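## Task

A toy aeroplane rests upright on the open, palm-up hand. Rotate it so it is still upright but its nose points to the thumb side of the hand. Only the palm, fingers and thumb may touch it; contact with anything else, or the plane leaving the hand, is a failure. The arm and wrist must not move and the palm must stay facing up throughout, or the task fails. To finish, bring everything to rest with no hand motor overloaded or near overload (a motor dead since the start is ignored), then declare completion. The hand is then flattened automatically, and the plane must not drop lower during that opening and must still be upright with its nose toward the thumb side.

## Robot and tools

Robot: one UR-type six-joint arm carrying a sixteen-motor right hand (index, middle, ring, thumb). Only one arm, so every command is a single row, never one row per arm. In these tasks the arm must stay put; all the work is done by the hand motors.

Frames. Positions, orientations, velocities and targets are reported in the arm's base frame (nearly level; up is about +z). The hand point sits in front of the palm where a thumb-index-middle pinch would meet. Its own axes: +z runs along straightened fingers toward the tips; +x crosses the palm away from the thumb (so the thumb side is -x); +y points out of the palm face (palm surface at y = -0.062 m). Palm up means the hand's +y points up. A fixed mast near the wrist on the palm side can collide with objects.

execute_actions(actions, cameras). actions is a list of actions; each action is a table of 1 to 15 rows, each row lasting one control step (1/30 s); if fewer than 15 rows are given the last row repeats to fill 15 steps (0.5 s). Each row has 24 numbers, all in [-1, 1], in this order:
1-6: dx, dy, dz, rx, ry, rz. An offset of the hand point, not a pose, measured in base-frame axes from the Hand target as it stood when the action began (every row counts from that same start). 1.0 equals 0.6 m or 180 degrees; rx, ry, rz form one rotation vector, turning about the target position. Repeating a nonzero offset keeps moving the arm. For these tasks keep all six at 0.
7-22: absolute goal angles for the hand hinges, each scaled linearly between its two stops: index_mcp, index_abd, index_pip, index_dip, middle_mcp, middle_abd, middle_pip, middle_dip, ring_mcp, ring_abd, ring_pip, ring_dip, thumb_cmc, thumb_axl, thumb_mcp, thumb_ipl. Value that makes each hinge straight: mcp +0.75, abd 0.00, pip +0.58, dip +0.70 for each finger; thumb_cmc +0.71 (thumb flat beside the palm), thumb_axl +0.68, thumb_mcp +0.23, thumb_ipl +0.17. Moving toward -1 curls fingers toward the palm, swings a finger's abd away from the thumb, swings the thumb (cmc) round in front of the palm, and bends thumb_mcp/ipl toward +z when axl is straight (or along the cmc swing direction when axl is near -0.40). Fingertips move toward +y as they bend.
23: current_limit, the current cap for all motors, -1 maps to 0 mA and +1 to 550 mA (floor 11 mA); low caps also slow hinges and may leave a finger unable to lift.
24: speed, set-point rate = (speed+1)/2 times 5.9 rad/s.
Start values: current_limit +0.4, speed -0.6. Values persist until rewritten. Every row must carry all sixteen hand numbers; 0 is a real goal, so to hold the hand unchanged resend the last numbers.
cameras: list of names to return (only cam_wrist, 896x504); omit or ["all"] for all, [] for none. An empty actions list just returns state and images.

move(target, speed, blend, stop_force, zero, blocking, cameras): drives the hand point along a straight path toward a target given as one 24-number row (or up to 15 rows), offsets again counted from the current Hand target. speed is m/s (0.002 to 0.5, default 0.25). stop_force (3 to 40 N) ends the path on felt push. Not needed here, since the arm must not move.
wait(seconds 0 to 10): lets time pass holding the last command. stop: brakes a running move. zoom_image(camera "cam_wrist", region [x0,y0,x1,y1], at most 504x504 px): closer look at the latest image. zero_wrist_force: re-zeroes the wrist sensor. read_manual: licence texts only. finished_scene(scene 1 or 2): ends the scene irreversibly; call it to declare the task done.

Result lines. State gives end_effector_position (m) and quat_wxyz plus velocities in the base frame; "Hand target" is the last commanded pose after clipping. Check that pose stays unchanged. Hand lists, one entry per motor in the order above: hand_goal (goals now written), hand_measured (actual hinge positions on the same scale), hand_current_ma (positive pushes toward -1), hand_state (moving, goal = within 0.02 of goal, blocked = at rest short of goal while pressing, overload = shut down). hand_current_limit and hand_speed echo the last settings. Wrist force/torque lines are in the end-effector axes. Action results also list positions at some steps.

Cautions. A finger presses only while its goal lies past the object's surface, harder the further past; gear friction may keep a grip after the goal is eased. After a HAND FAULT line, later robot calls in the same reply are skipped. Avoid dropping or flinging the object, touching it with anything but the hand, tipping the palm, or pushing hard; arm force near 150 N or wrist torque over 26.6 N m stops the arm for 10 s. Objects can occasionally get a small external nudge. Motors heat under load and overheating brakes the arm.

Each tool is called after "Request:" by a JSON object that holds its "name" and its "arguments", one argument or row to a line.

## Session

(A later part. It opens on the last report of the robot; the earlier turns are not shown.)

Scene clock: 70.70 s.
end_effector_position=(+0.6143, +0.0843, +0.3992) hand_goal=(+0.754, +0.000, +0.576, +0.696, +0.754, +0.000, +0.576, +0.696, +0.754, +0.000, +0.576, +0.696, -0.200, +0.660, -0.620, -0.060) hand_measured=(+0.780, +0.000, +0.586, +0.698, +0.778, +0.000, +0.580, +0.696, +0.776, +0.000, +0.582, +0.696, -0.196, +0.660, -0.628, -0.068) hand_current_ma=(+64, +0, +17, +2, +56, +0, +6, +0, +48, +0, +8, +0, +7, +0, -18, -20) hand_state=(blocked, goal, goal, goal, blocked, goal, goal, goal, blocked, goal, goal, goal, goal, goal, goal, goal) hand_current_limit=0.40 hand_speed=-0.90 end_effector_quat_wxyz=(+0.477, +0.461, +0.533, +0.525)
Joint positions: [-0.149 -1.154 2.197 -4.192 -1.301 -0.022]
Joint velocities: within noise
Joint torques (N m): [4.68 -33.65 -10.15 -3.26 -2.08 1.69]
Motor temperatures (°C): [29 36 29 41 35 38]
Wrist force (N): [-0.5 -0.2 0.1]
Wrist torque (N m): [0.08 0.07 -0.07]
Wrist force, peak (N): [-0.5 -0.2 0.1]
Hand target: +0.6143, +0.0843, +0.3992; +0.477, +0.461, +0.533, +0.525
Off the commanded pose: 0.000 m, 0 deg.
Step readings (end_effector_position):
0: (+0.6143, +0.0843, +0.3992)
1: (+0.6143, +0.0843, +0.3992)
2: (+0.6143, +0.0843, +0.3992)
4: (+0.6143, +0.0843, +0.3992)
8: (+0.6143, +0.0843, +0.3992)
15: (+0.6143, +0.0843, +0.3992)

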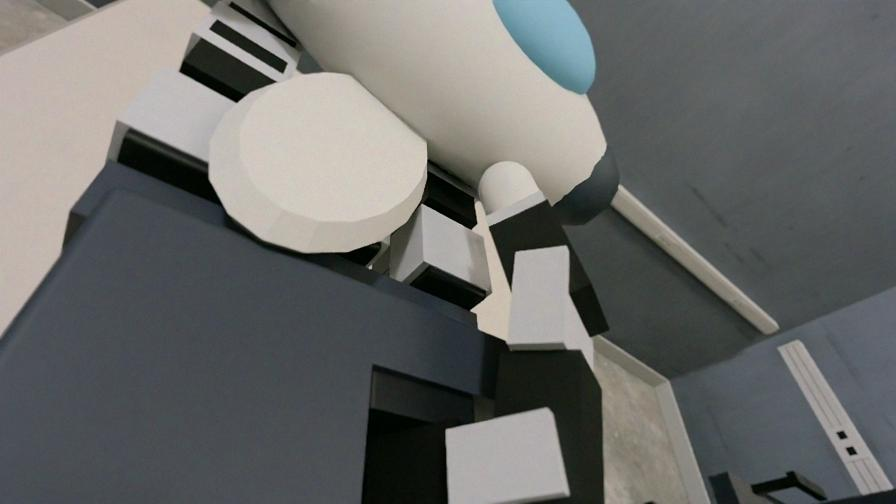

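Request:
{"name": "execute_actions", "arguments": {
  "actions": [
    [[0,0,0,0,0,0,0.754,0,0.576,0.696,0.754,0,0.576,0.696,0.754,0,0.576,0.696,-0.2,0.68,-0.62,0.03,0.4,-0.9]],
    [[0,0,0,0,0,0,0.754,0,0.576,0.696,0.754,0,0.576,0.696,0.754,0,0.576,0.696,-0.2,0.7,-0.62,0.1,0.4,-0.9]]
  ]
}}

Scene clock: 73.10 s.
end_effector_position=(+0.6143, +0.0843, +0.3992) hand_goal=(+0.754, +0.000, +0.576, +0.696, +0.754, +0.000, +0.576, +0.696, +0.754, +0.000, +0.576, +0.696, -0.200, +0.700, -0.620, +0.100) hand_measured=(+0.780, +0.000, +0.586, +0.698, +0.778, +0.000, +0.580, +0.696, +0.776, +0.000, +0.582, +0.696, -0.196, +0.700, -0.628, +0.096) hand_current_ma=(+64, +0, +17, +2, +56, +0, +6, +0, +48, +0, +8, +0, +7, +0, -18, -9) hand_state=(blocked, goal, goal, goal, blocked, goal, goal, goal, blocked, goal, goal, goal, goal, goal, goal, goal) hand_current_limit=0.40 hand_speed=-0.90 end_effector_quat_wxyz=(+0.477, +0.461, +0.533, +0.525)
Joint positions: [-0.149 -1.154 2.197 -4.192 -1.301 -0.022]
Joint velocities: within noise
Joint torques (N m): [4.46 -33.61 -10.27 -3.23 -2.14 1.74]
Motor temperatures (°C): [29 36 29 41 35 38]
Wrist force (N): [-0.5 -0.1 -0.1]
Wrist torque (N m): [0.11 0.07 -0.05]
Wrist force, peak (N): [-0.5 -0.2 0.3]
Hand target: +0.6143, +0.0843, +0.3992; +0.477, +0.461, +0.533, +0.525
Off the commanded pose: 0.000 m, 0 deg.
Step readings (end_effector_position):
0: (+0.6143, +0.0843, +0.3992)
1: (+0.6143, +0.0843, +0.3992)
2: (+0.6143, +0.0843, +0.3992)
4: (+0.6143, +0.0843, +0.3992)
8: (+0.6143, +0.0843, +0.3992)
15: (+0.6143, +0.0843, +0.3992)
16: (+0.6143, +0.0843, +0.3992)
17: (+0.6143, +0.0843, +0.3992)
19: (+0.6143, +0.0843, +0.3992)
23: (+0.6143, +0.0843, +0.3992)
30: (+0.6143, +0.0843, +0.3992)

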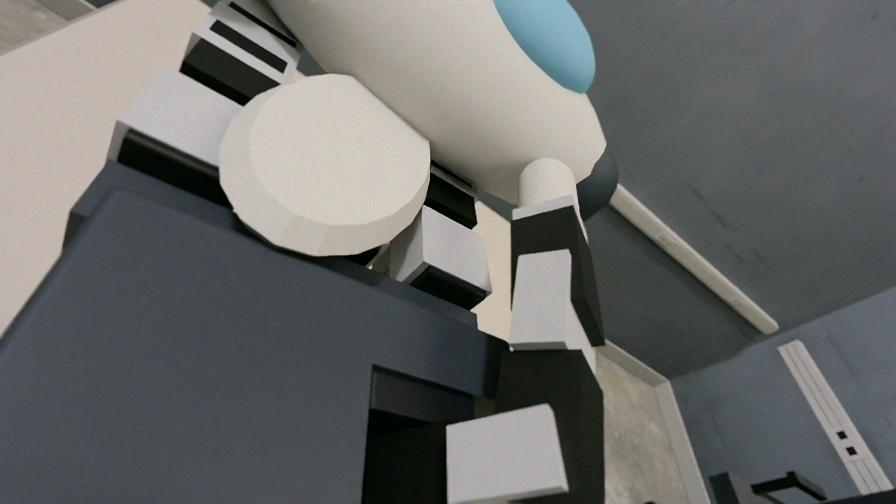

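Request:
{"name": "zoom_image", "arguments": {
  "camera": "cam_wrist",
  "region": [200, 0, 660, 260]
}}

Scaled by 1.096 from the camera's 896x504 image, which has a finer 1280x720 frame.

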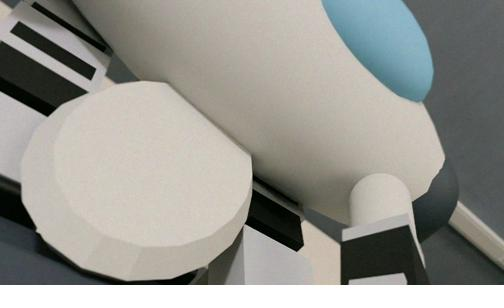

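Request:
{"name": "execute_actions", "arguments": {
  "actions": [
    [[0,0,0,0,0,0,0.754,0,0.576,0.696,0.754,0,0.576,0.696,0.754,0,0.576,0.696,-0.2,0.7,-0.63,0.0,0.4,-0.9]],
    [[0,0,0,0,0,0,0.754,0,0.576,0.696,0.754,0,0.576,0.696,0.754,0,0.576,0.696,-0.2,0.7,-0.64,-0.1,0.4,-0.9]]
  ]
}}

Request:
{"name": "zoom_image", "arguments": {
  "camera": "cam_wrist",
  "region": [200, 0, 660, 260]
}}

Scene clock: 77.03 s.
end_effector_position=(+0.6143, +0.0843, +0.3992) hand_goal=(+0.754, +0.000, +0.576, +0.696, +0.754, +0.000, +0.576, +0.696, +0.754, +0.000, +0.576, +0.696, -0.200, +0.700, -0.640, -0.100) hand_measured=(+0.780, +0.000, +0.586, +0.698, +0.778, +0.000, +0.580, +0.696, +0.776, +0.000, +0.582, +0.696, -0.196, +0.700, -0.644, -0.100) hand_current_ma=(+64, +0, +17, +2, +56, +0, +6, +0, +48, +0, +8, +0, +7, +0, -6, +1) hand_state=(blocked, goal, goal, goal, blocked, goal, goal, goal, blocked, goal, goal, goal, goal, goal, goal, goal) hand_current_limit=0.40 hand_speed=-0.90 end_effector_quat_wxyz=(+0.477, +0.461, +0.533, +0.525)
Joint positions: [-0.149 -1.154 2.197 -4.192 -1.301 -0.022]
Joint velocities: within noise
Joint torques (N m): [4.68 -34.81 -11.16 -3.2 -1.9 1.69]
Motor temperatures (°C): [29 36 29 41 35 38]
Wrist force (N): [-0.3 0.0 0.1]
Wrist torque (N m): [0.10 0.03 -0.04]
Wrist force, peak (N): [-0.5 0.4 0.1]
Hand target: +0.6143, +0.0843, +0.3992; +0.477, +0.461, +0.533, +0.525
Off the commanded pose: 0.000 m, 0 deg.
Step readings (end_effector_position):
0: (+0.6143, +0.0843, +0.3992)
1: (+0.6143, +0.0843, +0.3992)
2: (+0.6143, +0.0843, +0.3992)
4: (+0.6143, +0.0843, +0.3992)
8: (+0.6143, +0.0843, +0.3992)
15: (+0.6143, +0.0843, +0.3992)
16: (+0.6143, +0.0843, +0.3992)
17: (+0.6143, +0.0843, +0.3992)
19: (+0.6143, +0.0843, +0.3992)
23: (+0.6143, +0.0843, +0.3992)
30: (+0.6143, +0.0843, +0.3992)

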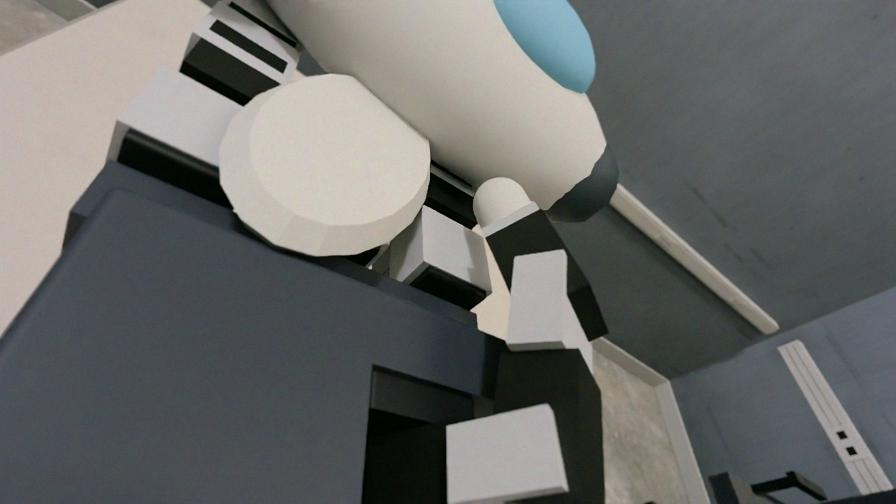

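Scaled by 1.096 from the camera's 896x504 image, which has a finer 1280x720 frame.

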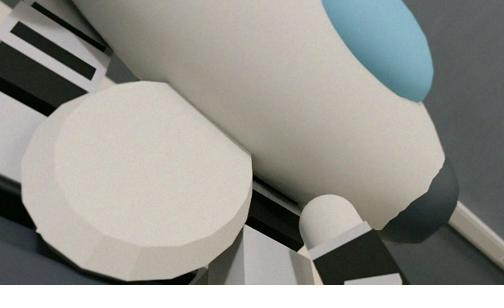

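Request:
{"name": "execute_actions", "arguments": {
  "actions": [
    [[0,0,0,0,0,0,0.754,0,0.576,0.696,0.754,0,0.576,0.696,0.754,0,0.576,0.696,-0.2,0.7,-0.64,0.03,0.4,-0.9]],
    [[0,0,0,0,0,0,0.754,0,0.576,0.696,0.754,0,0.576,0.696,0.754,0,0.576,0.696,-0.2,0.7,-0.72,0.06,0.4,-0.9]]
  ]
}}

Request:
{"name": "zoom_image", "arguments": {
  "camera": "cam_wrist",
  "region": [200, 0, 660, 260]
}}

Scene clock: 78.90 s.
end_effector_position=(+0.6143, +0.0843, +0.3992) hand_goal=(+0.754, +0.000, +0.576, +0.696, +0.754, +0.000, +0.576, +0.696, +0.754, +0.000, +0.576, +0.696, -0.200, +0.700, -0.720, +0.060) hand_measured=(+0.780, +0.000, +0.586, +0.698, +0.778, +0.000, +0.580, +0.696, +0.776, +0.000, +0.582, +0.696, -0.196, +0.700, -0.724, +0.056) hand_current_ma=(+64, +0, +17, +2, +56, +0, +6, +0, +48, +0, +8, +0, +7, +0, -6, -9) hand_state=(blocked, goal, goal, goal, blocked, goal, goal, goal, blocked, goal, goal, goal, goal, goal, goal, goal) hand_current_limit=0.40 hand_speed=-0.90 end_effector_quat_wxyz=(+0.477, +0.461, +0.533, +0.525)
Joint positions: [-0.149 -1.154 2.197 -4.192 -1.301 -0.022]
Joint velocities: within noise
Joint torques (N m): [4.19 -33.97 -10.38 -3.24 -2.02 1.62]
Motor temperatures (°C): [29 36 29 41 35 38]
Wrist force (N): [-0.2 0.0 -0.1]
Wrist torque (N m): [0.13 0.03 -0.03]
Wrist force, peak (N): [-0.4 0.4 -0.3]
Hand target: +0.6143, +0.0843, +0.3992; +0.477, +0.461, +0.533, +0.525
Off the commanded pose: 0.000 m, 0 deg.
Step readings (end_effector_position):
0: (+0.6143, +0.0843, +0.3992)
1: (+0.6143, +0.0843, +0.3992)
2: (+0.6143, +0.0843, +0.3992)
4: (+0.6143, +0.0843, +0.3992)
8: (+0.6143, +0.0843, +0.3992)
15: (+0.6143, +0.0843, +0.3992)
16: (+0.6143, +0.0843, +0.3992)
17: (+0.6143, +0.0843, +0.3992)
19: (+0.6143, +0.0843, +0.3992)
23: (+0.6143, +0.0843, +0.3992)
30: (+0.6143, +0.0843, +0.3992)

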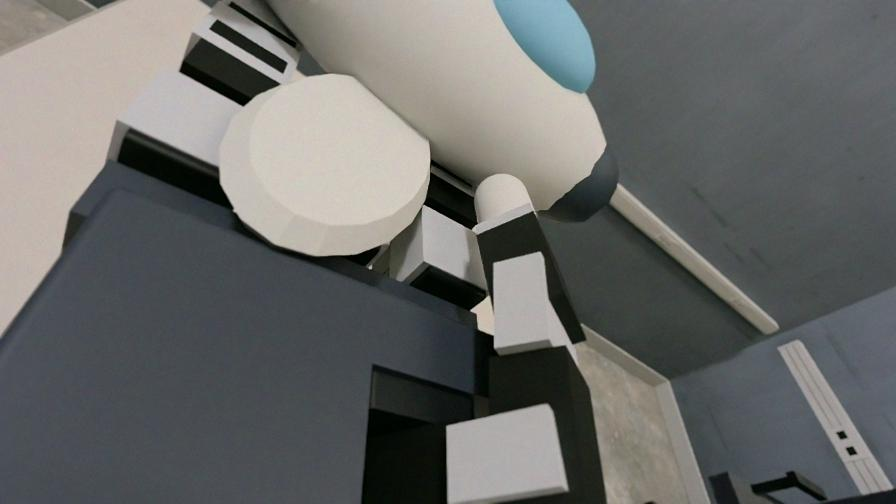

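Scaled by 1.096 from the camera's 896x504 image, which has a finer 1280x720 frame.

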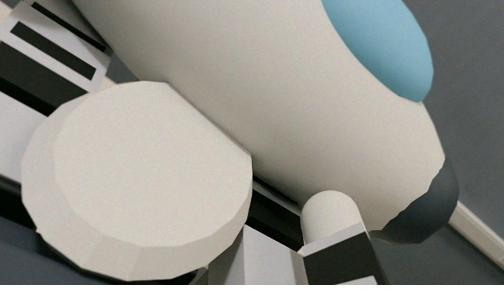

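Works without limits; continue with mcp more negative.

Request:
{"name": "execute_actions", "arguments": {
  "actions": [
    [[0,0,0,0,0,0,0.754,0,0.576,0.696,0.754,0,0.576,0.696,0.754,0,0.576,0.696,-0.2,0.7,-0.76,0.2,0.4,-0.9]],
    [[0,0,0,0,0,0,0.754,0,0.576,0.696,0.754,0,0.576,0.696,0.754,0,0.576,0.696,-0.2,0.7,-0.80,0.24,0.4,-0.9]]
  ]
}}

Request:
{"name": "execute_actions", "arguments": {
  "actions": [
    [[0,0,0,0,0,0,0.754,0,0.576,0.696,0.754,0,0.576,0.696,0.754,0,0.576,0.696,-0.2,0.7,-0.84,0.25,0.4,-0.9]]
  ]
}}

Request:
{"name": "zoom_image", "arguments": {
  "camera": "cam_wrist",
  "region": [200, 0, 660, 260]
}}

Scene clock: 80.77 s.
end_effector_position=(+0.6143, +0.0843, +0.3992) hand_goal=(+0.754, +0.000, +0.576, +0.696, +0.754, +0.000, +0.576, +0.696, +0.754, +0.000, +0.576, +0.696, -0.200, +0.700, -0.800, +0.240) hand_measured=(+0.780, +0.000, +0.586, +0.698, +0.778, +0.000, +0.580, +0.696, +0.776, +0.000, +0.582, +0.696, -0.206, +0.700, -0.792, +0.228) hand_current_ma=(+64, +0, +17, +2, +56, +0, +6, +0, +48, +0, +8, +0, -7, +0, +18, -32) hand_state=(blocked, goal, goal, goal, blocked, goal, goal, goal, blocked, goal, goal, goal, goal, goal, goal, goal) hand_current_limit=0.40 hand_speed=-0.90 end_effector_quat_wxyz=(+0.477, +0.461, +0.533, +0.525)
Joint positions: [-0.149 -1.154 2.197 -4.192 -1.301 -0.022]
Joint velocities: within noise
Joint torques (N m): [4.01 -34.96 -10.61 -3.24 -2.13 1.68]
Motor temperatures (°C): [29 36 29 41 35 38]
Wrist force (N): [-0.2 -0.2 -0.2]
Wrist torque (N m): [0.11 0.03 -0.04]
Wrist force, peak (N): [-0.3 0.5 0.2]
Hand target: +0.6143, +0.0843, +0.3992; +0.477, +0.461, +0.533, +0.525
Off the commanded pose: 0.000 m, 0 deg.
Step readings (end_effector_position):
0: (+0.6143, +0.0843, +0.3992)
1: (+0.6143, +0.0843, +0.3992)
2: (+0.6143, +0.0843, +0.3992)
4: (+0.6143, +0.0843, +0.3992)
8: (+0.6143, +0.0843, +0.3992)
15: (+0.6143, +0.0843, +0.3992)
16: (+0.6143, +0.0843, +0.3992)
17: (+0.6143, +0.0843, +0.3992)
19: (+0.6143, +0.0843, +0.3992)
23: (+0.6143, +0.0843, +0.3992)
30: (+0.6143, +0.0843, +0.3992)

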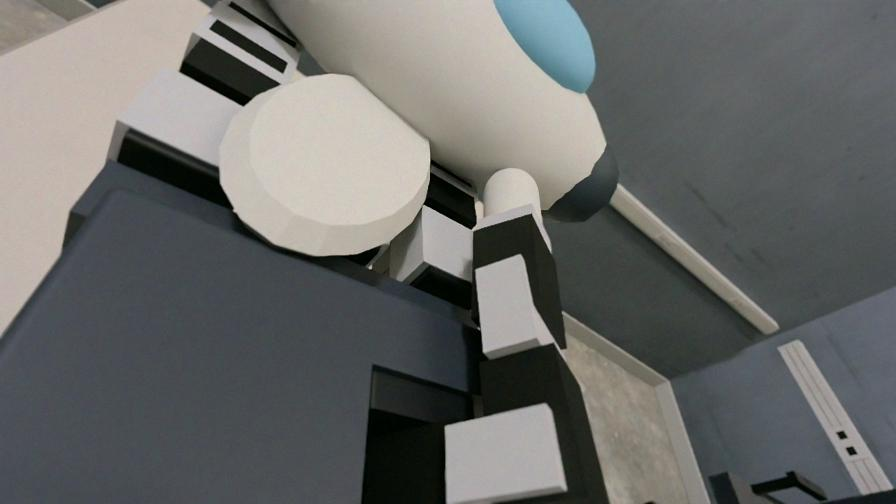

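Scene clock: 81.47 s.
end_effector_position=(+0.6143, +0.0843, +0.3992) hand_goal=(+0.754, +0.000, +0.576, +0.696, +0.754, +0.000, +0.576, +0.696, +0.754, +0.000, +0.576, +0.696, -0.200, +0.700, -0.840, +0.250) hand_measured=(+0.780, +0.000, +0.586, +0.698, +0.778, +0.000, +0.580, +0.696, +0.776, +0.000, +0.582, +0.696, -0.208, +0.700, -0.794, +0.236) hand_current_ma=(+64, +0, +17, +2, +56, +0, +6, +0, +48, +0, +8, +0, -13, +0, +168, -36) hand_state=(blocked, goal, goal, goal, blocked, goal, goal, goal, blocked, goal, goal, goal, goal, goal, blocked, goal) hand_current_limit=0.40 hand_speed=-0.90 end_effector_quat_wxyz=(+0.477, +0.461, +0.533, +0.525)
Joint positions: [-0.149 -1.154 2.197 -4.192 -1.301 -0.022]
Joint velocities: within noise
Joint torques (N m): [4.62 -34.92 -10.53 -3.21 -2.11 1.72]
Motor temperatures (°C): [29 36 29 41 35 38]
Wrist force (N): [-0.3 0.0 0.0]
Wrist torque (N m): [0.12 0.03 -0.04]
Wrist force, peak (N): [-0.5 -0.1 0.1]
Hand target: +0.6143, +0.0843, +0.3992; +0.477, +0.461, +0.533, +0.525
Off the commanded pose: 0.000 m, 0 deg.
Step readings (end_effector_position):
0: (+0.6143, +0.0843, +0.3992)
1: (+0.6143, +0.0843, +0.3992)
2: (+0.6143, +0.0843, +0.3992)
4: (+0.6143, +0.0843, +0.3992)
8: (+0.6143, +0.0843, +0.3992)
15: (+0.6143, +0.0843, +0.3992)

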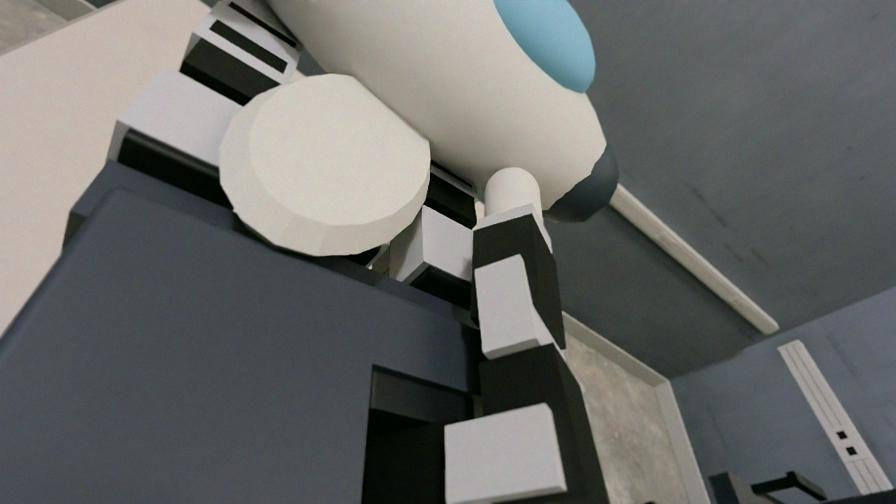

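Scaled by 1.096 from the camera's 896x504 image, which has a finer 1280x720 frame.

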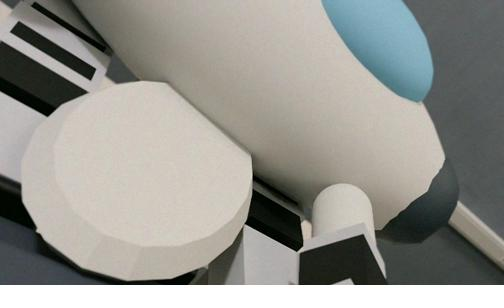

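Request:
{"name": "execute_actions", "arguments": {
  "actions": [
    [[0,0,0,0,0,0,0.754,0,0.576,0.696,0.754,0,0.576,0.696,0.754,0,0.576,0.696,-0.05,0.7,-0.70,0.24,0.4,-0.9]],
    [[0,0,0,0,0,0,0.754,0,0.576,0.696,0.754,0,0.576,0.696,0.754,0,0.576,0.696,-0.05,0.7,-0.77,0.18,0.4,-0.9]]
  ]
}}

Request:
{"name": "execute_actions", "arguments": {
  "actions": [
    [[0,0,0,0,0,0,0.754,0,0.576,0.696,0.754,0,0.576,0.696,0.754,0,0.576,0.696,-0.05,0.7,-0.78,0.05,0.4,-0.9]]
  ]
}}

Scene clock: 83.43 s.
end_effector_position=(+0.6143, +0.0843, +0.3992) hand_goal=(+0.754, +0.000, +0.576, +0.696, +0.754, +0.000, +0.576, +0.696, +0.754, +0.000, +0.576, +0.696, -0.050, +0.700, -0.770, +0.180) hand_measured=(+0.780, +0.000, +0.586, +0.698, +0.778, +0.000, +0.580, +0.696, +0.776, +0.000, +0.582, +0.696, -0.098, +0.688, -0.746, +0.180) hand_current_ma=(+64, +0, +17, +2, +56, +0, +6, +0, +48, +0, +8, +0, -134, -24, +75, +1) hand_state=(blocked, goal, goal, goal, blocked, goal, goal, goal, blocked, goal, goal, goal, blocked, goal, blocked, goal) hand_current_limit=0.40 hand_speed=-0.90 end_effector_quat_wxyz=(+0.477, +0.461, +0.533, +0.525)
Joint positions: [-0.149 -1.154 2.197 -4.192 -1.301 -0.022]
Joint velocities: within noise
Joint torques (N m): [4.89 -34.33 -10.4 -3.19 -2.03 1.81]
Motor temperatures (°C): [29 36 29 41 35 38]
Wrist force (N): [-0.3 -0.1 -0.1]
Wrist torque (N m): [0.10 0.04 -0.04]
Wrist force, peak (N): [-0.5 -0.2 0.0]
Hand target: +0.6143, +0.0843, +0.3992; +0.477, +0.461, +0.533, +0.525
Off the commanded pose: 0.000 m, 0 deg.
Step readings (end_effector_position):
0: (+0.6143, +0.0843, +0.3992)
1: (+0.6143, +0.0843, +0.3992)
2: (+0.6143, +0.0843, +0.3992)
4: (+0.6143, +0.0843, +0.3992)
8: (+0.6143, +0.0843, +0.3992)
15: (+0.6143, +0.0843, +0.3992)
16: (+0.6143, +0.0843, +0.3992)
17: (+0.6143, +0.0843, +0.3992)
19: (+0.6143, +0.0843, +0.3992)
23: (+0.6143, +0.0843, +0.3992)
30: (+0.6143, +0.0843, +0.3992)

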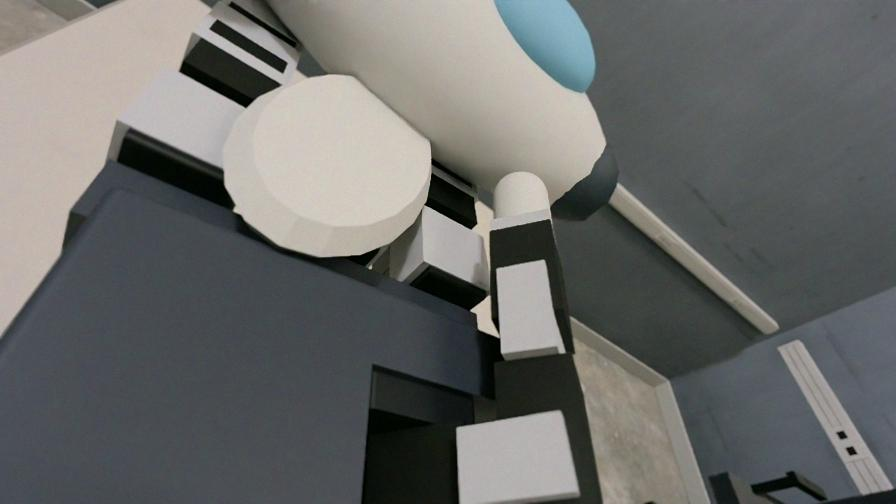

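Scene clock: 84.40 s.
end_effector_position=(+0.6143, +0.0843, +0.3992) hand_goal=(+0.754, +0.000, +0.576, +0.696, +0.754, +0.000, +0.576, +0.696, +0.754, +0.000, +0.576, +0.696, -0.050, +0.700, -0.780, +0.050) hand_measured=(+0.780, +0.000, +0.586, +0.698, +0.778, +0.000, +0.580, +0.696, +0.776, +0.000, +0.582, +0.696, -0.098, +0.688, -0.746, +0.050) hand_current_ma=(+64, +0, +17, +2, +56, +0, +6, +0, +48, +0, +8, +0, -134, -24, +116, +1) hand_state=(blocked, goal, goal, goal, blocked, goal, goal, goal, blocked, goal, goal, goal, blocked, goal, blocked, goal) hand_current_limit=0.40 hand_speed=-0.90 end_effector_quat_wxyz=(+0.477, +0.461, +0.533, +0.525)
Joint positions: [-0.149 -1.154 2.197 -4.192 -1.301 -0.022]
Joint velocities: within noise
Joint torques (N m): [4.1 -34.45 -10.31 -3.13 -2.02 1.63]
Motor temperatures (°C): [29 36 29 41 35 38]
Wrist force (N): [-0.3 -0.1 0.1]
Wrist torque (N m): [0.10 0.04 -0.04]
Wrist force, peak (N): [-0.5 0.1 0.1]
Hand target: +0.6143, +0.0843, +0.3992; +0.477, +0.461, +0.533, +0.525
Off the commanded pose: 0.000 m, 0 deg.
Step readings (end_effector_position):
0: (+0.6143, +0.0843, +0.3992)
1: (+0.6143, +0.0843, +0.3992)
2: (+0.6143, +0.0843, +0.3992)
4: (+0.6143, +0.0843, +0.3992)
8: (+0.6143, +0.0843, +0.3992)
15: (+0.6143, +0.0843, +0.3992)

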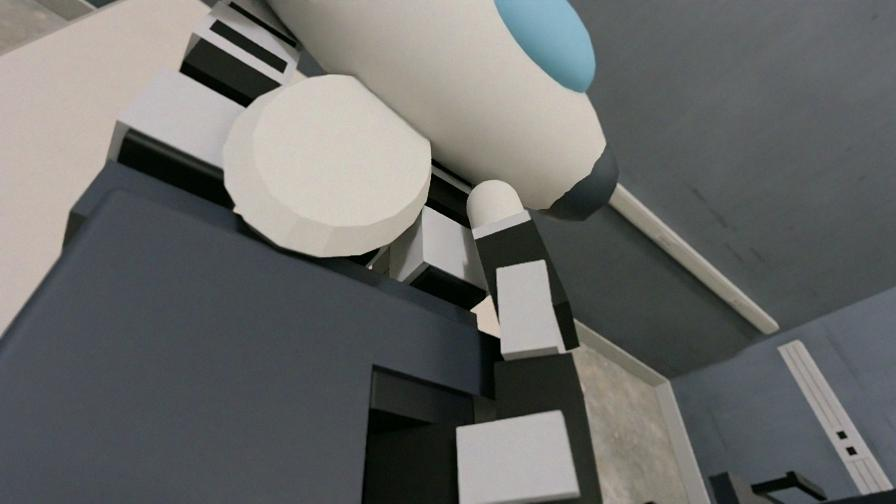

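Request:
{"name": "execute_actions", "arguments": {
  "actions": [
    [[0,0,0,0,0,0,0.754,-0.2,0.576,0.696,0.754,-0.2,0.576,0.696,0.754,-0.2,0.576,0.696,-0.1,0.69,-0.74,0.12,0.4,-0.92]],
    [[0,0,0,0,0,0,0.754,-0.2,0.576,0.696,0.754,-0.2,0.576,0.696,0.754,-0.2,0.576,0.696,-0.1,0.69,-0.74,0.12,0.4,-0.9]]
  ]
}}

Request:
{"name": "zoom_image", "arguments": {
  "camera": "cam_wrist",
  "region": [200, 0, 660, 260]
}}

Scene clock: 86.90 s.
end_effector_position=(+0.6143, +0.0843, +0.3992) hand_goal=(+0.754, -0.200, +0.576, +0.696, +0.754, -0.200, +0.576, +0.696, +0.754, -0.200, +0.576, +0.696, -0.100, +0.690, -0.740, +0.120) hand_measured=(+0.780, -0.188, +0.586, +0.698, +0.778, -0.196, +0.580, +0.696, +0.776, -0.198, +0.582, +0.696, -0.106, +0.688, -0.738, +0.116) hand_current_ma=(+64, +17, +17, +2, +56, +4, +6, +0, +48, +2, +8, +0, -8, -2, +2, -9) hand_state=(blocked, goal, goal, goal, blocked, goal, goal, goal, blocked, goal, goal, goal, goal, goal, goal, goal) hand_current_limit=0.40 hand_speed=-0.90 end_effector_quat_wxyz=(+0.477, +0.461, +0.533, +0.525)
Joint positions: [-0.149 -1.154 2.197 -4.192 -1.301 -0.022]
Joint velocities: within noise
Joint torques (N m): [4.52 -35.21 -10.75 -3.18 -2.11 1.74]
Motor temperatures (°C): [29 36 29 41 35 38]
Wrist force (N): [-0.4 0.2 0.3]
Wrist torque (N m): [0.12 0.05 -0.07]
Wrist force, peak (N): [-0.5 0.3 0.0]
Hand target: +0.6143, +0.0843, +0.3992; +0.477, +0.461, +0.533, +0.525
Off the commanded pose: 0.000 m, 0 deg.
Step readings (end_effector_position):
0: (+0.6143, +0.0843, +0.3992)
1: (+0.6143, +0.0843, +0.3992)
2: (+0.6143, +0.0843, +0.3992)
4: (+0.6143, +0.0843, +0.3992)
8: (+0.6143, +0.0843, +0.3992)
15: (+0.6143, +0.0843, +0.3992)
16: (+0.6143, +0.0843, +0.3992)
17: (+0.6143, +0.0843, +0.3992)
19: (+0.6143, +0.0843, +0.3992)
23: (+0.6143, +0.0843, +0.3992)
30: (+0.6143, +0.0843, +0.3992)

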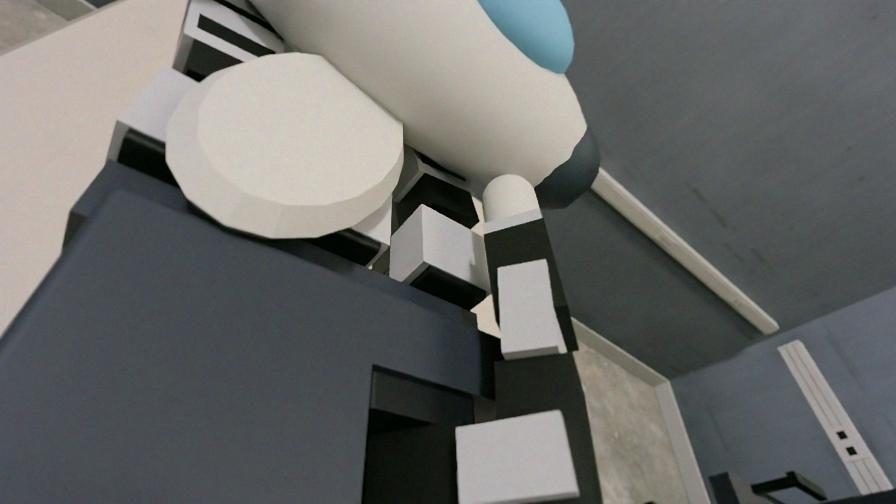

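Scaled by 1.096 from the camera's 896x504 image, which has a finer 1280x720 frame.

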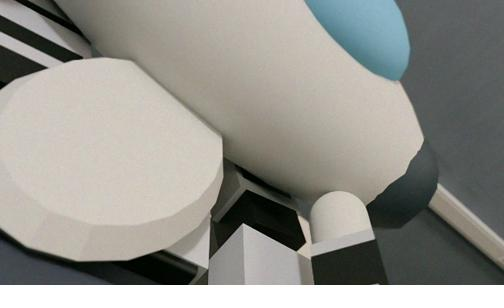

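Request:
{"name": "execute_actions", "arguments": {
  "actions": [
    [[0,0,0,0,0,0,0.754,0,0.576,0.696,0.754,-0.2,0.576,0.696,0.754,-0.2,0.576,0.696,-0.1,0.69,-0.74,0.12,0.4,-0.92]],
    [[0,0,0,0,0,0,0.754,0,0.576,0.696,0.754,-0.2,0.576,0.696,0.754,0,0.576,0.696,-0.1,0.69,-0.74,0.12,0.4,-0.92]],
    [[0,0,0,0,0,0,0.754,0,0.576,0.696,0.754,0,0.576,0.696,0.754,0,0.576,0.696,-0.1,0.69,-0.74,0.12,0.4,-0.92]],
    [[0,0,0,0,0,0,0.754,0,0.576,0.696,0.754,0,0.576,0.696,0.754,0,0.576,0.696,-0.1,0.69,-0.74,0.12,0.4,-0.9]]
  ]
}}

Request:
{"name": "zoom_image", "arguments": {
  "camera": "cam_wrist",
  "region": [200, 0, 660, 260]
}}

Scene clock: 89.80 s.
end_effector_position=(+0.6143, +0.0843, +0.3992) hand_goal=(+0.754, +0.000, +0.576, +0.696, +0.754, +0.000, +0.576, +0.696, +0.754, +0.000, +0.576, +0.696, -0.100, +0.690, -0.740, +0.120) hand_measured=(+0.780, -0.002, +0.586, +0.698, +0.778, -0.004, +0.580, +0.696, +0.776, -0.008, +0.582, +0.696, -0.106, +0.688, -0.738, +0.116) hand_current_ma=(+64, -2, +17, +2, +56, -4, +6, +0, +48, -11, +8, +0, -8, -2, +2, -9) hand_state=(blocked, goal, goal, goal, blocked, goal, goal, goal, blocked, goal, goal, goal, goal, goal, goal, goal) hand_current_limit=0.40 hand_speed=-0.90 end_effector_quat_wxyz=(+0.477, +0.461, +0.533, +0.525)
Joint positions: [-0.149 -1.154 2.197 -4.192 -1.301 -0.022]
Joint velocities: within noise
Joint torques (N m): [4.28 -35.16 -10.83 -3.13 -1.98 1.75]
Motor temperatures (°C): [29 36 29 41 35 38]
Wrist force (N): [-0.2 0.0 -0.1]
Wrist torque (N m): [0.13 0.03 -0.03]
Wrist force, peak (N): [-0.6 -0.1 -0.1]
Hand target: +0.6143, +0.0843, +0.3992; +0.477, +0.461, +0.533, +0.525
Off the commanded pose: 0.000 m, 0 deg.
Step readings (end_effector_position):
0: (+0.6143, +0.0843, +0.3992)
1: (+0.6143, +0.0843, +0.3992)
2: (+0.6143, +0.0843, +0.3992)
4: (+0.6143, +0.0843, +0.3992)
8: (+0.6143, +0.0843, +0.3992)
15: (+0.6143, +0.0843, +0.3992)
16: (+0.6143, +0.0843, +0.3992)
17: (+0.6143, +0.0843, +0.3992)
19: (+0.6143, +0.0843, +0.3992)
23: (+0.6143, +0.0843, +0.3992)
30: (+0.6143, +0.0843, +0.3992)
31: (+0.6143, +0.0843, +0.3992)
32: (+0.6143, +0.0843, +0.3992)
34: (+0.6143, +0.0843, +0.3992)
38: (+0.6143, +0.0843, +0.3992)
45: (+0.6143, +0.0843, +0.3992)
46: (+0.6143, +0.0843, +0.3992)
47: (+0.6143, +0.0843, +0.3992)
49: (+0.6143, +0.0843, +0.3992)
53: (+0.6143, +0.0843, +0.3992)
60: (+0.6143, +0.0843, +0.3992)

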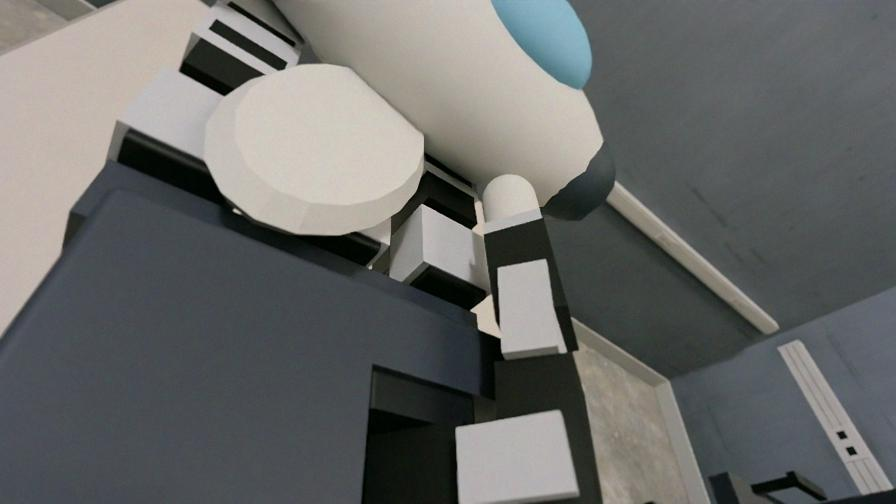

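Scaled by 1.096 from the camera's 896x504 image, which has a finer 1280x720 frame.

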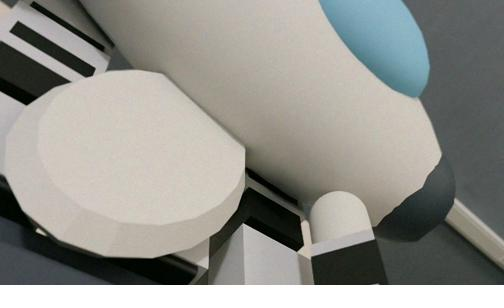

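Request:
{"name": "execute_actions", "arguments": {
  "actions": [
    [[0,0,0,0,0,0,0.754,0,0.576,0.696,0.754,0,0.576,0.696,0.754,0,0.576,0.1,-0.1,0.69,-0.74,0.1,0.2,-0.9]],
    [[0,0,0,0,0,0,0.754,0,0.576,0.696,0.754,0,0.576,0.696,0.754,0,0.576,-0.5,-0.1,0.69,-0.74,0.1,0.2,-0.9]],
    [[0,0,0,0,0,0,0.754,0,0.576,0.696,0.754,0,0.576,0.696,0.754,0,0.4,-0.5,-0.1,0.69,-0.74,0.1,0.2,-0.9]]
  ]
}}

Scene clock: 96.97 s.
end_effector_position=(+0.6143, +0.0843, +0.3992) hand_goal=(+0.754, +0.000, +0.576, +0.696, +0.754, +0.000, +0.576, +0.696, +0.754, +0.000, +0.400, -0.500, -0.100, +0.690, -0.740, +0.100) hand_measured=(+0.780, -0.002, +0.586, +0.698, +0.778, -0.004, +0.584, +0.698, +0.784, -0.030, +0.428, -0.320, -0.092, +0.700, -0.722, +0.100) hand_current_ma=(+64, -2, +15, +2, +60, -4, +14, +2, +77, -63, +66, +210, +13, +23, +54, +0) hand_state=(blocked, goal, goal, goal, blocked, goal, goal, goal, blocked, moving, moving, moving, goal, goal, goal, goal) hand_current_limit=0.20 hand_speed=-0.90 end_effector_quat_wxyz=(+0.477, +0.461, +0.533, +0.525)
Joint positions: [-0.149 -1.154 2.197 -4.192 -1.301 -0.022]
Joint velocities: within noise
Joint torques (N m): [4.02 -34.94 -11.48 -3.09 -1.88 1.65]
Motor temperatures (°C): [29 36 29 41 35 38]
Wrist force (N): [-0.1 0.2 -0.2]
Wrist torque (N m): [0.13 0.02 -0.01]
Wrist force, peak (N): [-0.6 -0.1 0.2]
Hand target: +0.6143, +0.0843, +0.3992; +0.477, +0.461, +0.533, +0.525
Off the commanded pose: 0.000 m, 0 deg.
not at rest: the robot was still moving 3 seconds after this call's last action.
Step readings (end_effector_position):
0: (+0.6143, +0.0843, +0.3992)
1: (+0.6143, +0.0843, +0.3992)
2: (+0.6143, +0.0843, +0.3992)
4: (+0.6143, +0.0843, +0.3992)
8: (+0.6143, +0.0843, +0.3992)
15: (+0.6143, +0.0843, +0.3992)
16: (+0.6143, +0.0843, +0.3992)
17: (+0.6143, +0.0843, +0.3992)
19: (+0.6143, +0.0843, +0.3992)
23: (+0.6143, +0.0843, +0.3992)
30: (+0.6143, +0.0843, +0.3992)
31: (+0.6143, +0.0843, +0.3992)
32: (+0.6143, +0.0843, +0.3992)
34: (+0.6143, +0.0843, +0.3992)
38: (+0.6143, +0.0843, +0.3992)
45: (+0.6143, +0.0843, +0.3992)

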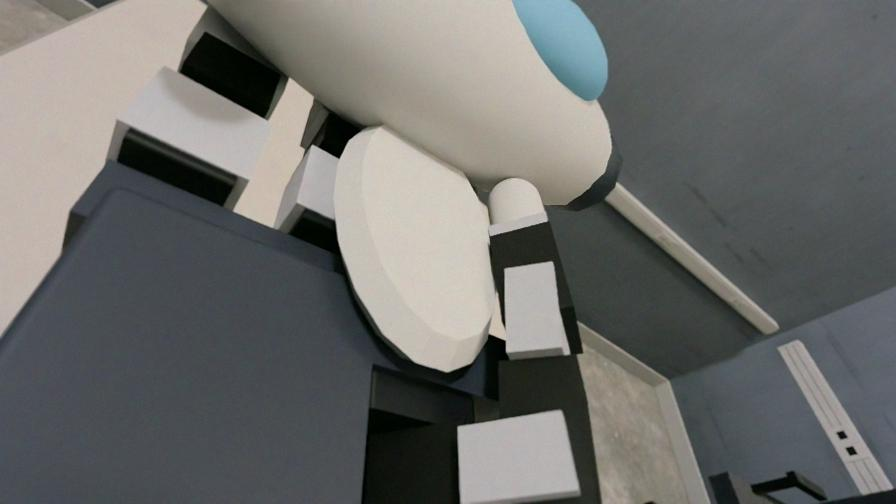

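Request:
{"name": "execute_actions", "arguments": {
  "actions": [
    [[0,0,0,0,0,0,0.754,0,0.576,0.696,0.754,0,0.576,0.696,0.754,0,0.576,-0.3,-0.1,0.69,-0.72,0.1,0.2,-0.9]],
    [[0,0,0,0,0,0,0.754,0,0.576,0.696,0.754,0,0.576,0.696,0.754,0,0.576,0.2,-0.1,0.69,-0.72,0.1,0.4,-0.9]],
    [[0,0,0,0,0,0,0.754,0,0.576,0.696,0.754,0,0.576,0.696,0.754,0,0.576,0.696,-0.1,0.69,-0.72,0.1,0.4,-0.9]],
    [[0,0,0,0,0,0,0.754,0,0.576,0.696,0.754,0,0.576,0.696,0.754,0,0.576,0.696,-0.1,0.69,-0.72,0.1,0.4,-0.9]]
  ]
}}

Scene clock: 102.67 s.
end_effector_position=(+0.6143, +0.0843, +0.3992) hand_goal=(+0.754, +0.000, +0.576, +0.696, +0.754, +0.000, +0.576, +0.696, +0.754, +0.000, +0.576, +0.696, -0.100, +0.690, -0.720, +0.100) hand_measured=(+0.780, -0.002, +0.586, +0.698, +0.784, -0.004, +0.588, +0.700, +0.778, -0.004, +0.576, +0.692, -0.088, +0.700, -0.714, +0.098) hand_current_ma=(+64, -2, +15, +2, +78, -4, +22, +4, +57, -4, +0, -3, +19, +20, +10, -2) hand_state=(blocked, goal, goal, goal, blocked, goal, goal, goal, blocked, goal, goal, moving, goal, goal, goal, goal) hand_current_limit=0.40 hand_speed=-0.90 end_effector_quat_wxyz=(+0.477, +0.461, +0.533, +0.525)
Joint positions: [-0.149 -1.154 2.197 -4.192 -1.301 -0.022]
Joint velocities: within noise
Joint torques (N m): [4.51 -35.5 -11.46 -3 -2.04 1.76]
Motor temperatures (°C): [29 36 29 41 35 38]
Wrist force (N): [-0.3 0.2 -0.1]
Wrist torque (N m): [0.11 0.04 -0.03]
Wrist force, peak (N): [-0.6 -0.1 0.0]
Hand target: +0.6143, +0.0843, +0.3992; +0.477, +0.461, +0.533, +0.525
Off the commanded pose: 0.000 m, 0 deg.
not at rest: the robot was still moving 3 seconds after this call's last action.
Step readings (end_effector_position):
0: (+0.6143, +0.0843, +0.3992)
1: (+0.6143, +0.0843, +0.3992)
2: (+0.6143, +0.0843, +0.3992)
4: (+0.6143, +0.0843, +0.3992)
8: (+0.6143, +0.0843, +0.3992)
15: (+0.6143, +0.0843, +0.3992)
16: (+0.6143, +0.0843, +0.3992)
17: (+0.6143, +0.0843, +0.3992)
19: (+0.6143, +0.0843, +0.3992)
23: (+0.6143, +0.0843, +0.3992)
30: (+0.6143, +0.0843, +0.3992)
31: (+0.6143, +0.0843, +0.3992)
32: (+0.6143, +0.0843, +0.3992)
34: (+0.6143, +0.0843, +0.3992)
38: (+0.6143, +0.0843, +0.3992)
45: (+0.6143, +0.0843, +0.3992)
46: (+0.6143, +0.0843, +0.3992)
47: (+0.6143, +0.0843, +0.3992)
49: (+0.6143, +0.0843, +0.3992)
53: (+0.6143, +0.0843, +0.3992)
60: (+0.6143, +0.0843, +0.3992)

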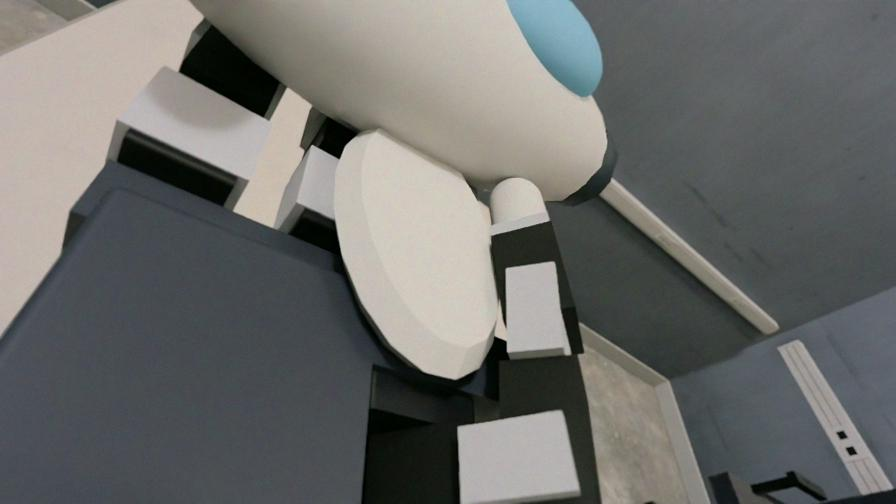

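Request:
{"name": "execute_actions", "arguments": {
  "actions": [
    [[0,0,0,0,0,0,0.754,0,0.576,0.696,0.754,0,0.576,0.696,0.754,0,0.576,0.696,-0.07,0.7,-0.6,0.1,0.4,-0.94]],
    [[0,0,0,0,0,0,0.754,0,0.576,0.696,0.754,0,0.576,0.696,0.754,0,0.576,0.696,-0.04,0.7,-0.4,0.12,0.4,-0.92]],
    [[0,0,0,0,0,0,0.754,0,0.576,0.696,0.754,0,0.576,0.696,0.754,0,0.576,0.696,0.0,0.68,0.0,0.15,0.4,-0.9]],
    [[0,0,0,0,0,0,0.754,0,0.576,0.696,0.754,0,0.576,0.696,0.754,0,0.576,0.696,0.1,0.68,0.2,0.17,0.4,-0.9]]
  ]
}}

Request:
{"name": "wait", "arguments": {
  "seconds": 2
}}

Scene clock: 108.37 s.
end_effector_position=(+0.6143, +0.0843, +0.3992) hand_goal=(+0.754, +0.000, +0.576, +0.696, +0.754, +0.000, +0.576, +0.696, +0.754, +0.000, +0.576, +0.696, +0.100, +0.680, +0.200, +0.170) hand_measured=(+0.780, -0.002, +0.586, +0.698, +0.786, -0.004, +0.588, +0.700, +0.778, -0.004, +0.576, +0.694, +0.106, +0.684, +0.152, +0.168) hand_current_ma=(+64, -2, +15, +2, +81, -4, +22, +4, +57, -4, +0, -2, +9, +5, -14, -4) hand_state=(blocked, goal, goal, goal, blocked, goal, goal, goal, blocked, goal, goal, goal, goal, goal, moving, goal) hand_current_limit=0.40 hand_speed=-0.90 end_effector_quat_wxyz=(+0.477, +0.461, +0.533, +0.525)
Joint positions: [-0.149 -1.154 2.197 -4.192 -1.301 -0.022]
Joint velocities: within noise
Joint torques (N m): [4.29 -35.68 -11.66 -2.84 -2.03 1.63]
Motor temperatures (°C): [29 36 29 41 35 38]
Wrist force (N): [-0.3 0.0 0.2]
Wrist torque (N m): [0.02 0.03 0.00]
Wrist force, peak (N): [-0.7 0.0 0.0]
Hand target: +0.6143, +0.0843, +0.3992; +0.477, +0.461, +0.533, +0.525
Off the commanded pose: 0.000 m, 0 deg.
not at rest: the robot was still moving 3 seconds after this call's last action.
Step readings (end_effector_position):
0: (+0.6143, +0.0843, +0.3992)
1: (+0.6143, +0.0843, +0.3992)
2: (+0.6143, +0.0843, +0.3992)
4: (+0.6143, +0.0843, +0.3992)
8: (+0.6143, +0.0843, +0.3992)
15: (+0.6143, +0.0843, +0.3992)
16: (+0.6143, +0.0843, +0.3992)
17: (+0.6143, +0.0843, +0.3992)
19: (+0.6143, +0.0843, +0.3992)
23: (+0.6143, +0.0843, +0.3992)
30: (+0.6143, +0.0843, +0.3992)
31: (+0.6143, +0.0843, +0.3992)
32: (+0.6143, +0.0843, +0.3992)
34: (+0.6143, +0.0843, +0.3992)
38: (+0.6143, +0.0843, +0.3992)
45: (+0.6143, +0.0843, +0.3992)
46: (+0.6143, +0.0843, +0.3992)
47: (+0.6143, +0.0843, +0.3992)
49: (+0.6143, +0.0843, +0.3992)
53: (+0.6143, +0.0843, +0.3992)
60: (+0.6143, +0.0843, +0.3992)

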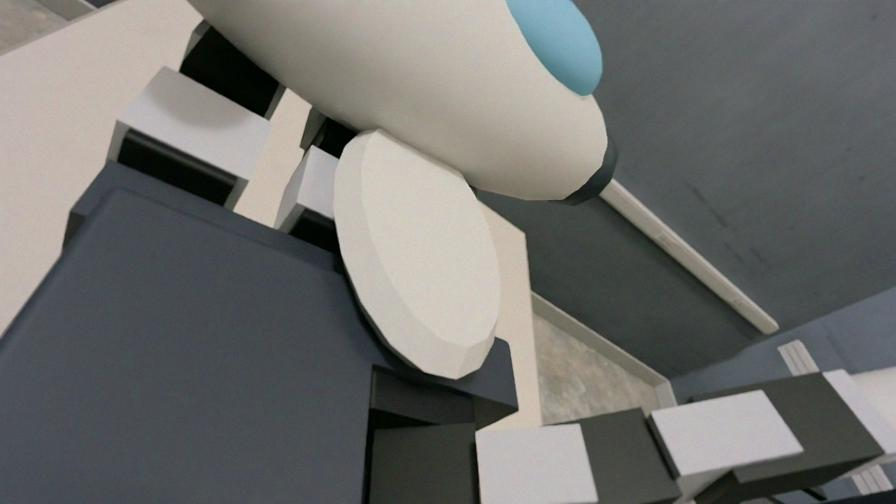

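Scene clock: 110.37 s.
end_effector_position=(+0.6143, +0.0843, +0.3992) hand_goal=(+0.754, +0.000, +0.576, +0.696, +0.754, +0.000, +0.576, +0.696, +0.754, +0.000, +0.576, +0.696, +0.100, +0.680, +0.200, +0.170) hand_measured=(+0.780, -0.002, +0.586, +0.698, +0.786, -0.004, +0.588, +0.700, +0.778, -0.004, +0.576, +0.694, +0.106, +0.682, +0.198, +0.168) hand_current_ma=(+64, -2, +15, +2, +81, -4, +22, +4, +57, -4, +0, -2, +9, +4, -4, -3) hand_state=(blocked, goal, goal, goal, blocked, goal, goal, goal, blocked, goal, goal, goal, goal, goal, goal, goal) hand_current_limit=0.40 hand_speed=-0.90 end_effector_quat_wxyz=(+0.477, +0.461, +0.533, +0.525)
Joint positions: [-0.149 -1.154 2.197 -4.192 -1.301 -0.022]
Joint velocities: within noise
Joint torques (N m): [4.57 -35.61 -11.71 -2.94 -2.07 1.64]
Motor temperatures (°C): [29 36 29 41 35 38]
Wrist force (N): [-0.2 0.0 -0.1]
Wrist torque (N m): [0.05 0.03 0.01]
Wrist force, peak (N): [-0.4 -0.1 -0.4]
Hand target: +0.6143, +0.0843, +0.3992; +0.477, +0.461, +0.533, +0.525
Off the commanded pose: 0.000 m, 0 deg.
wait: 2.00 s; at rest by 0.37 s

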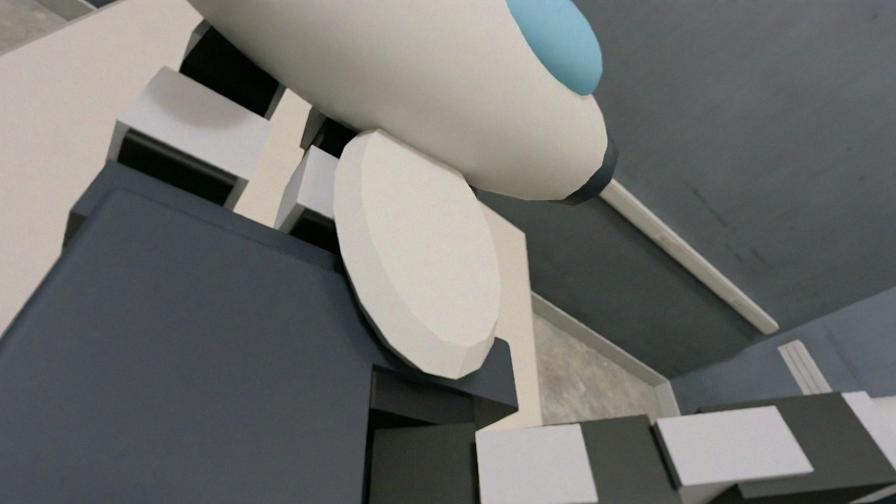

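Request:
{"name": "finished_scene", "arguments": {
  "scene": 2
}}

The scene is finished: the task was done.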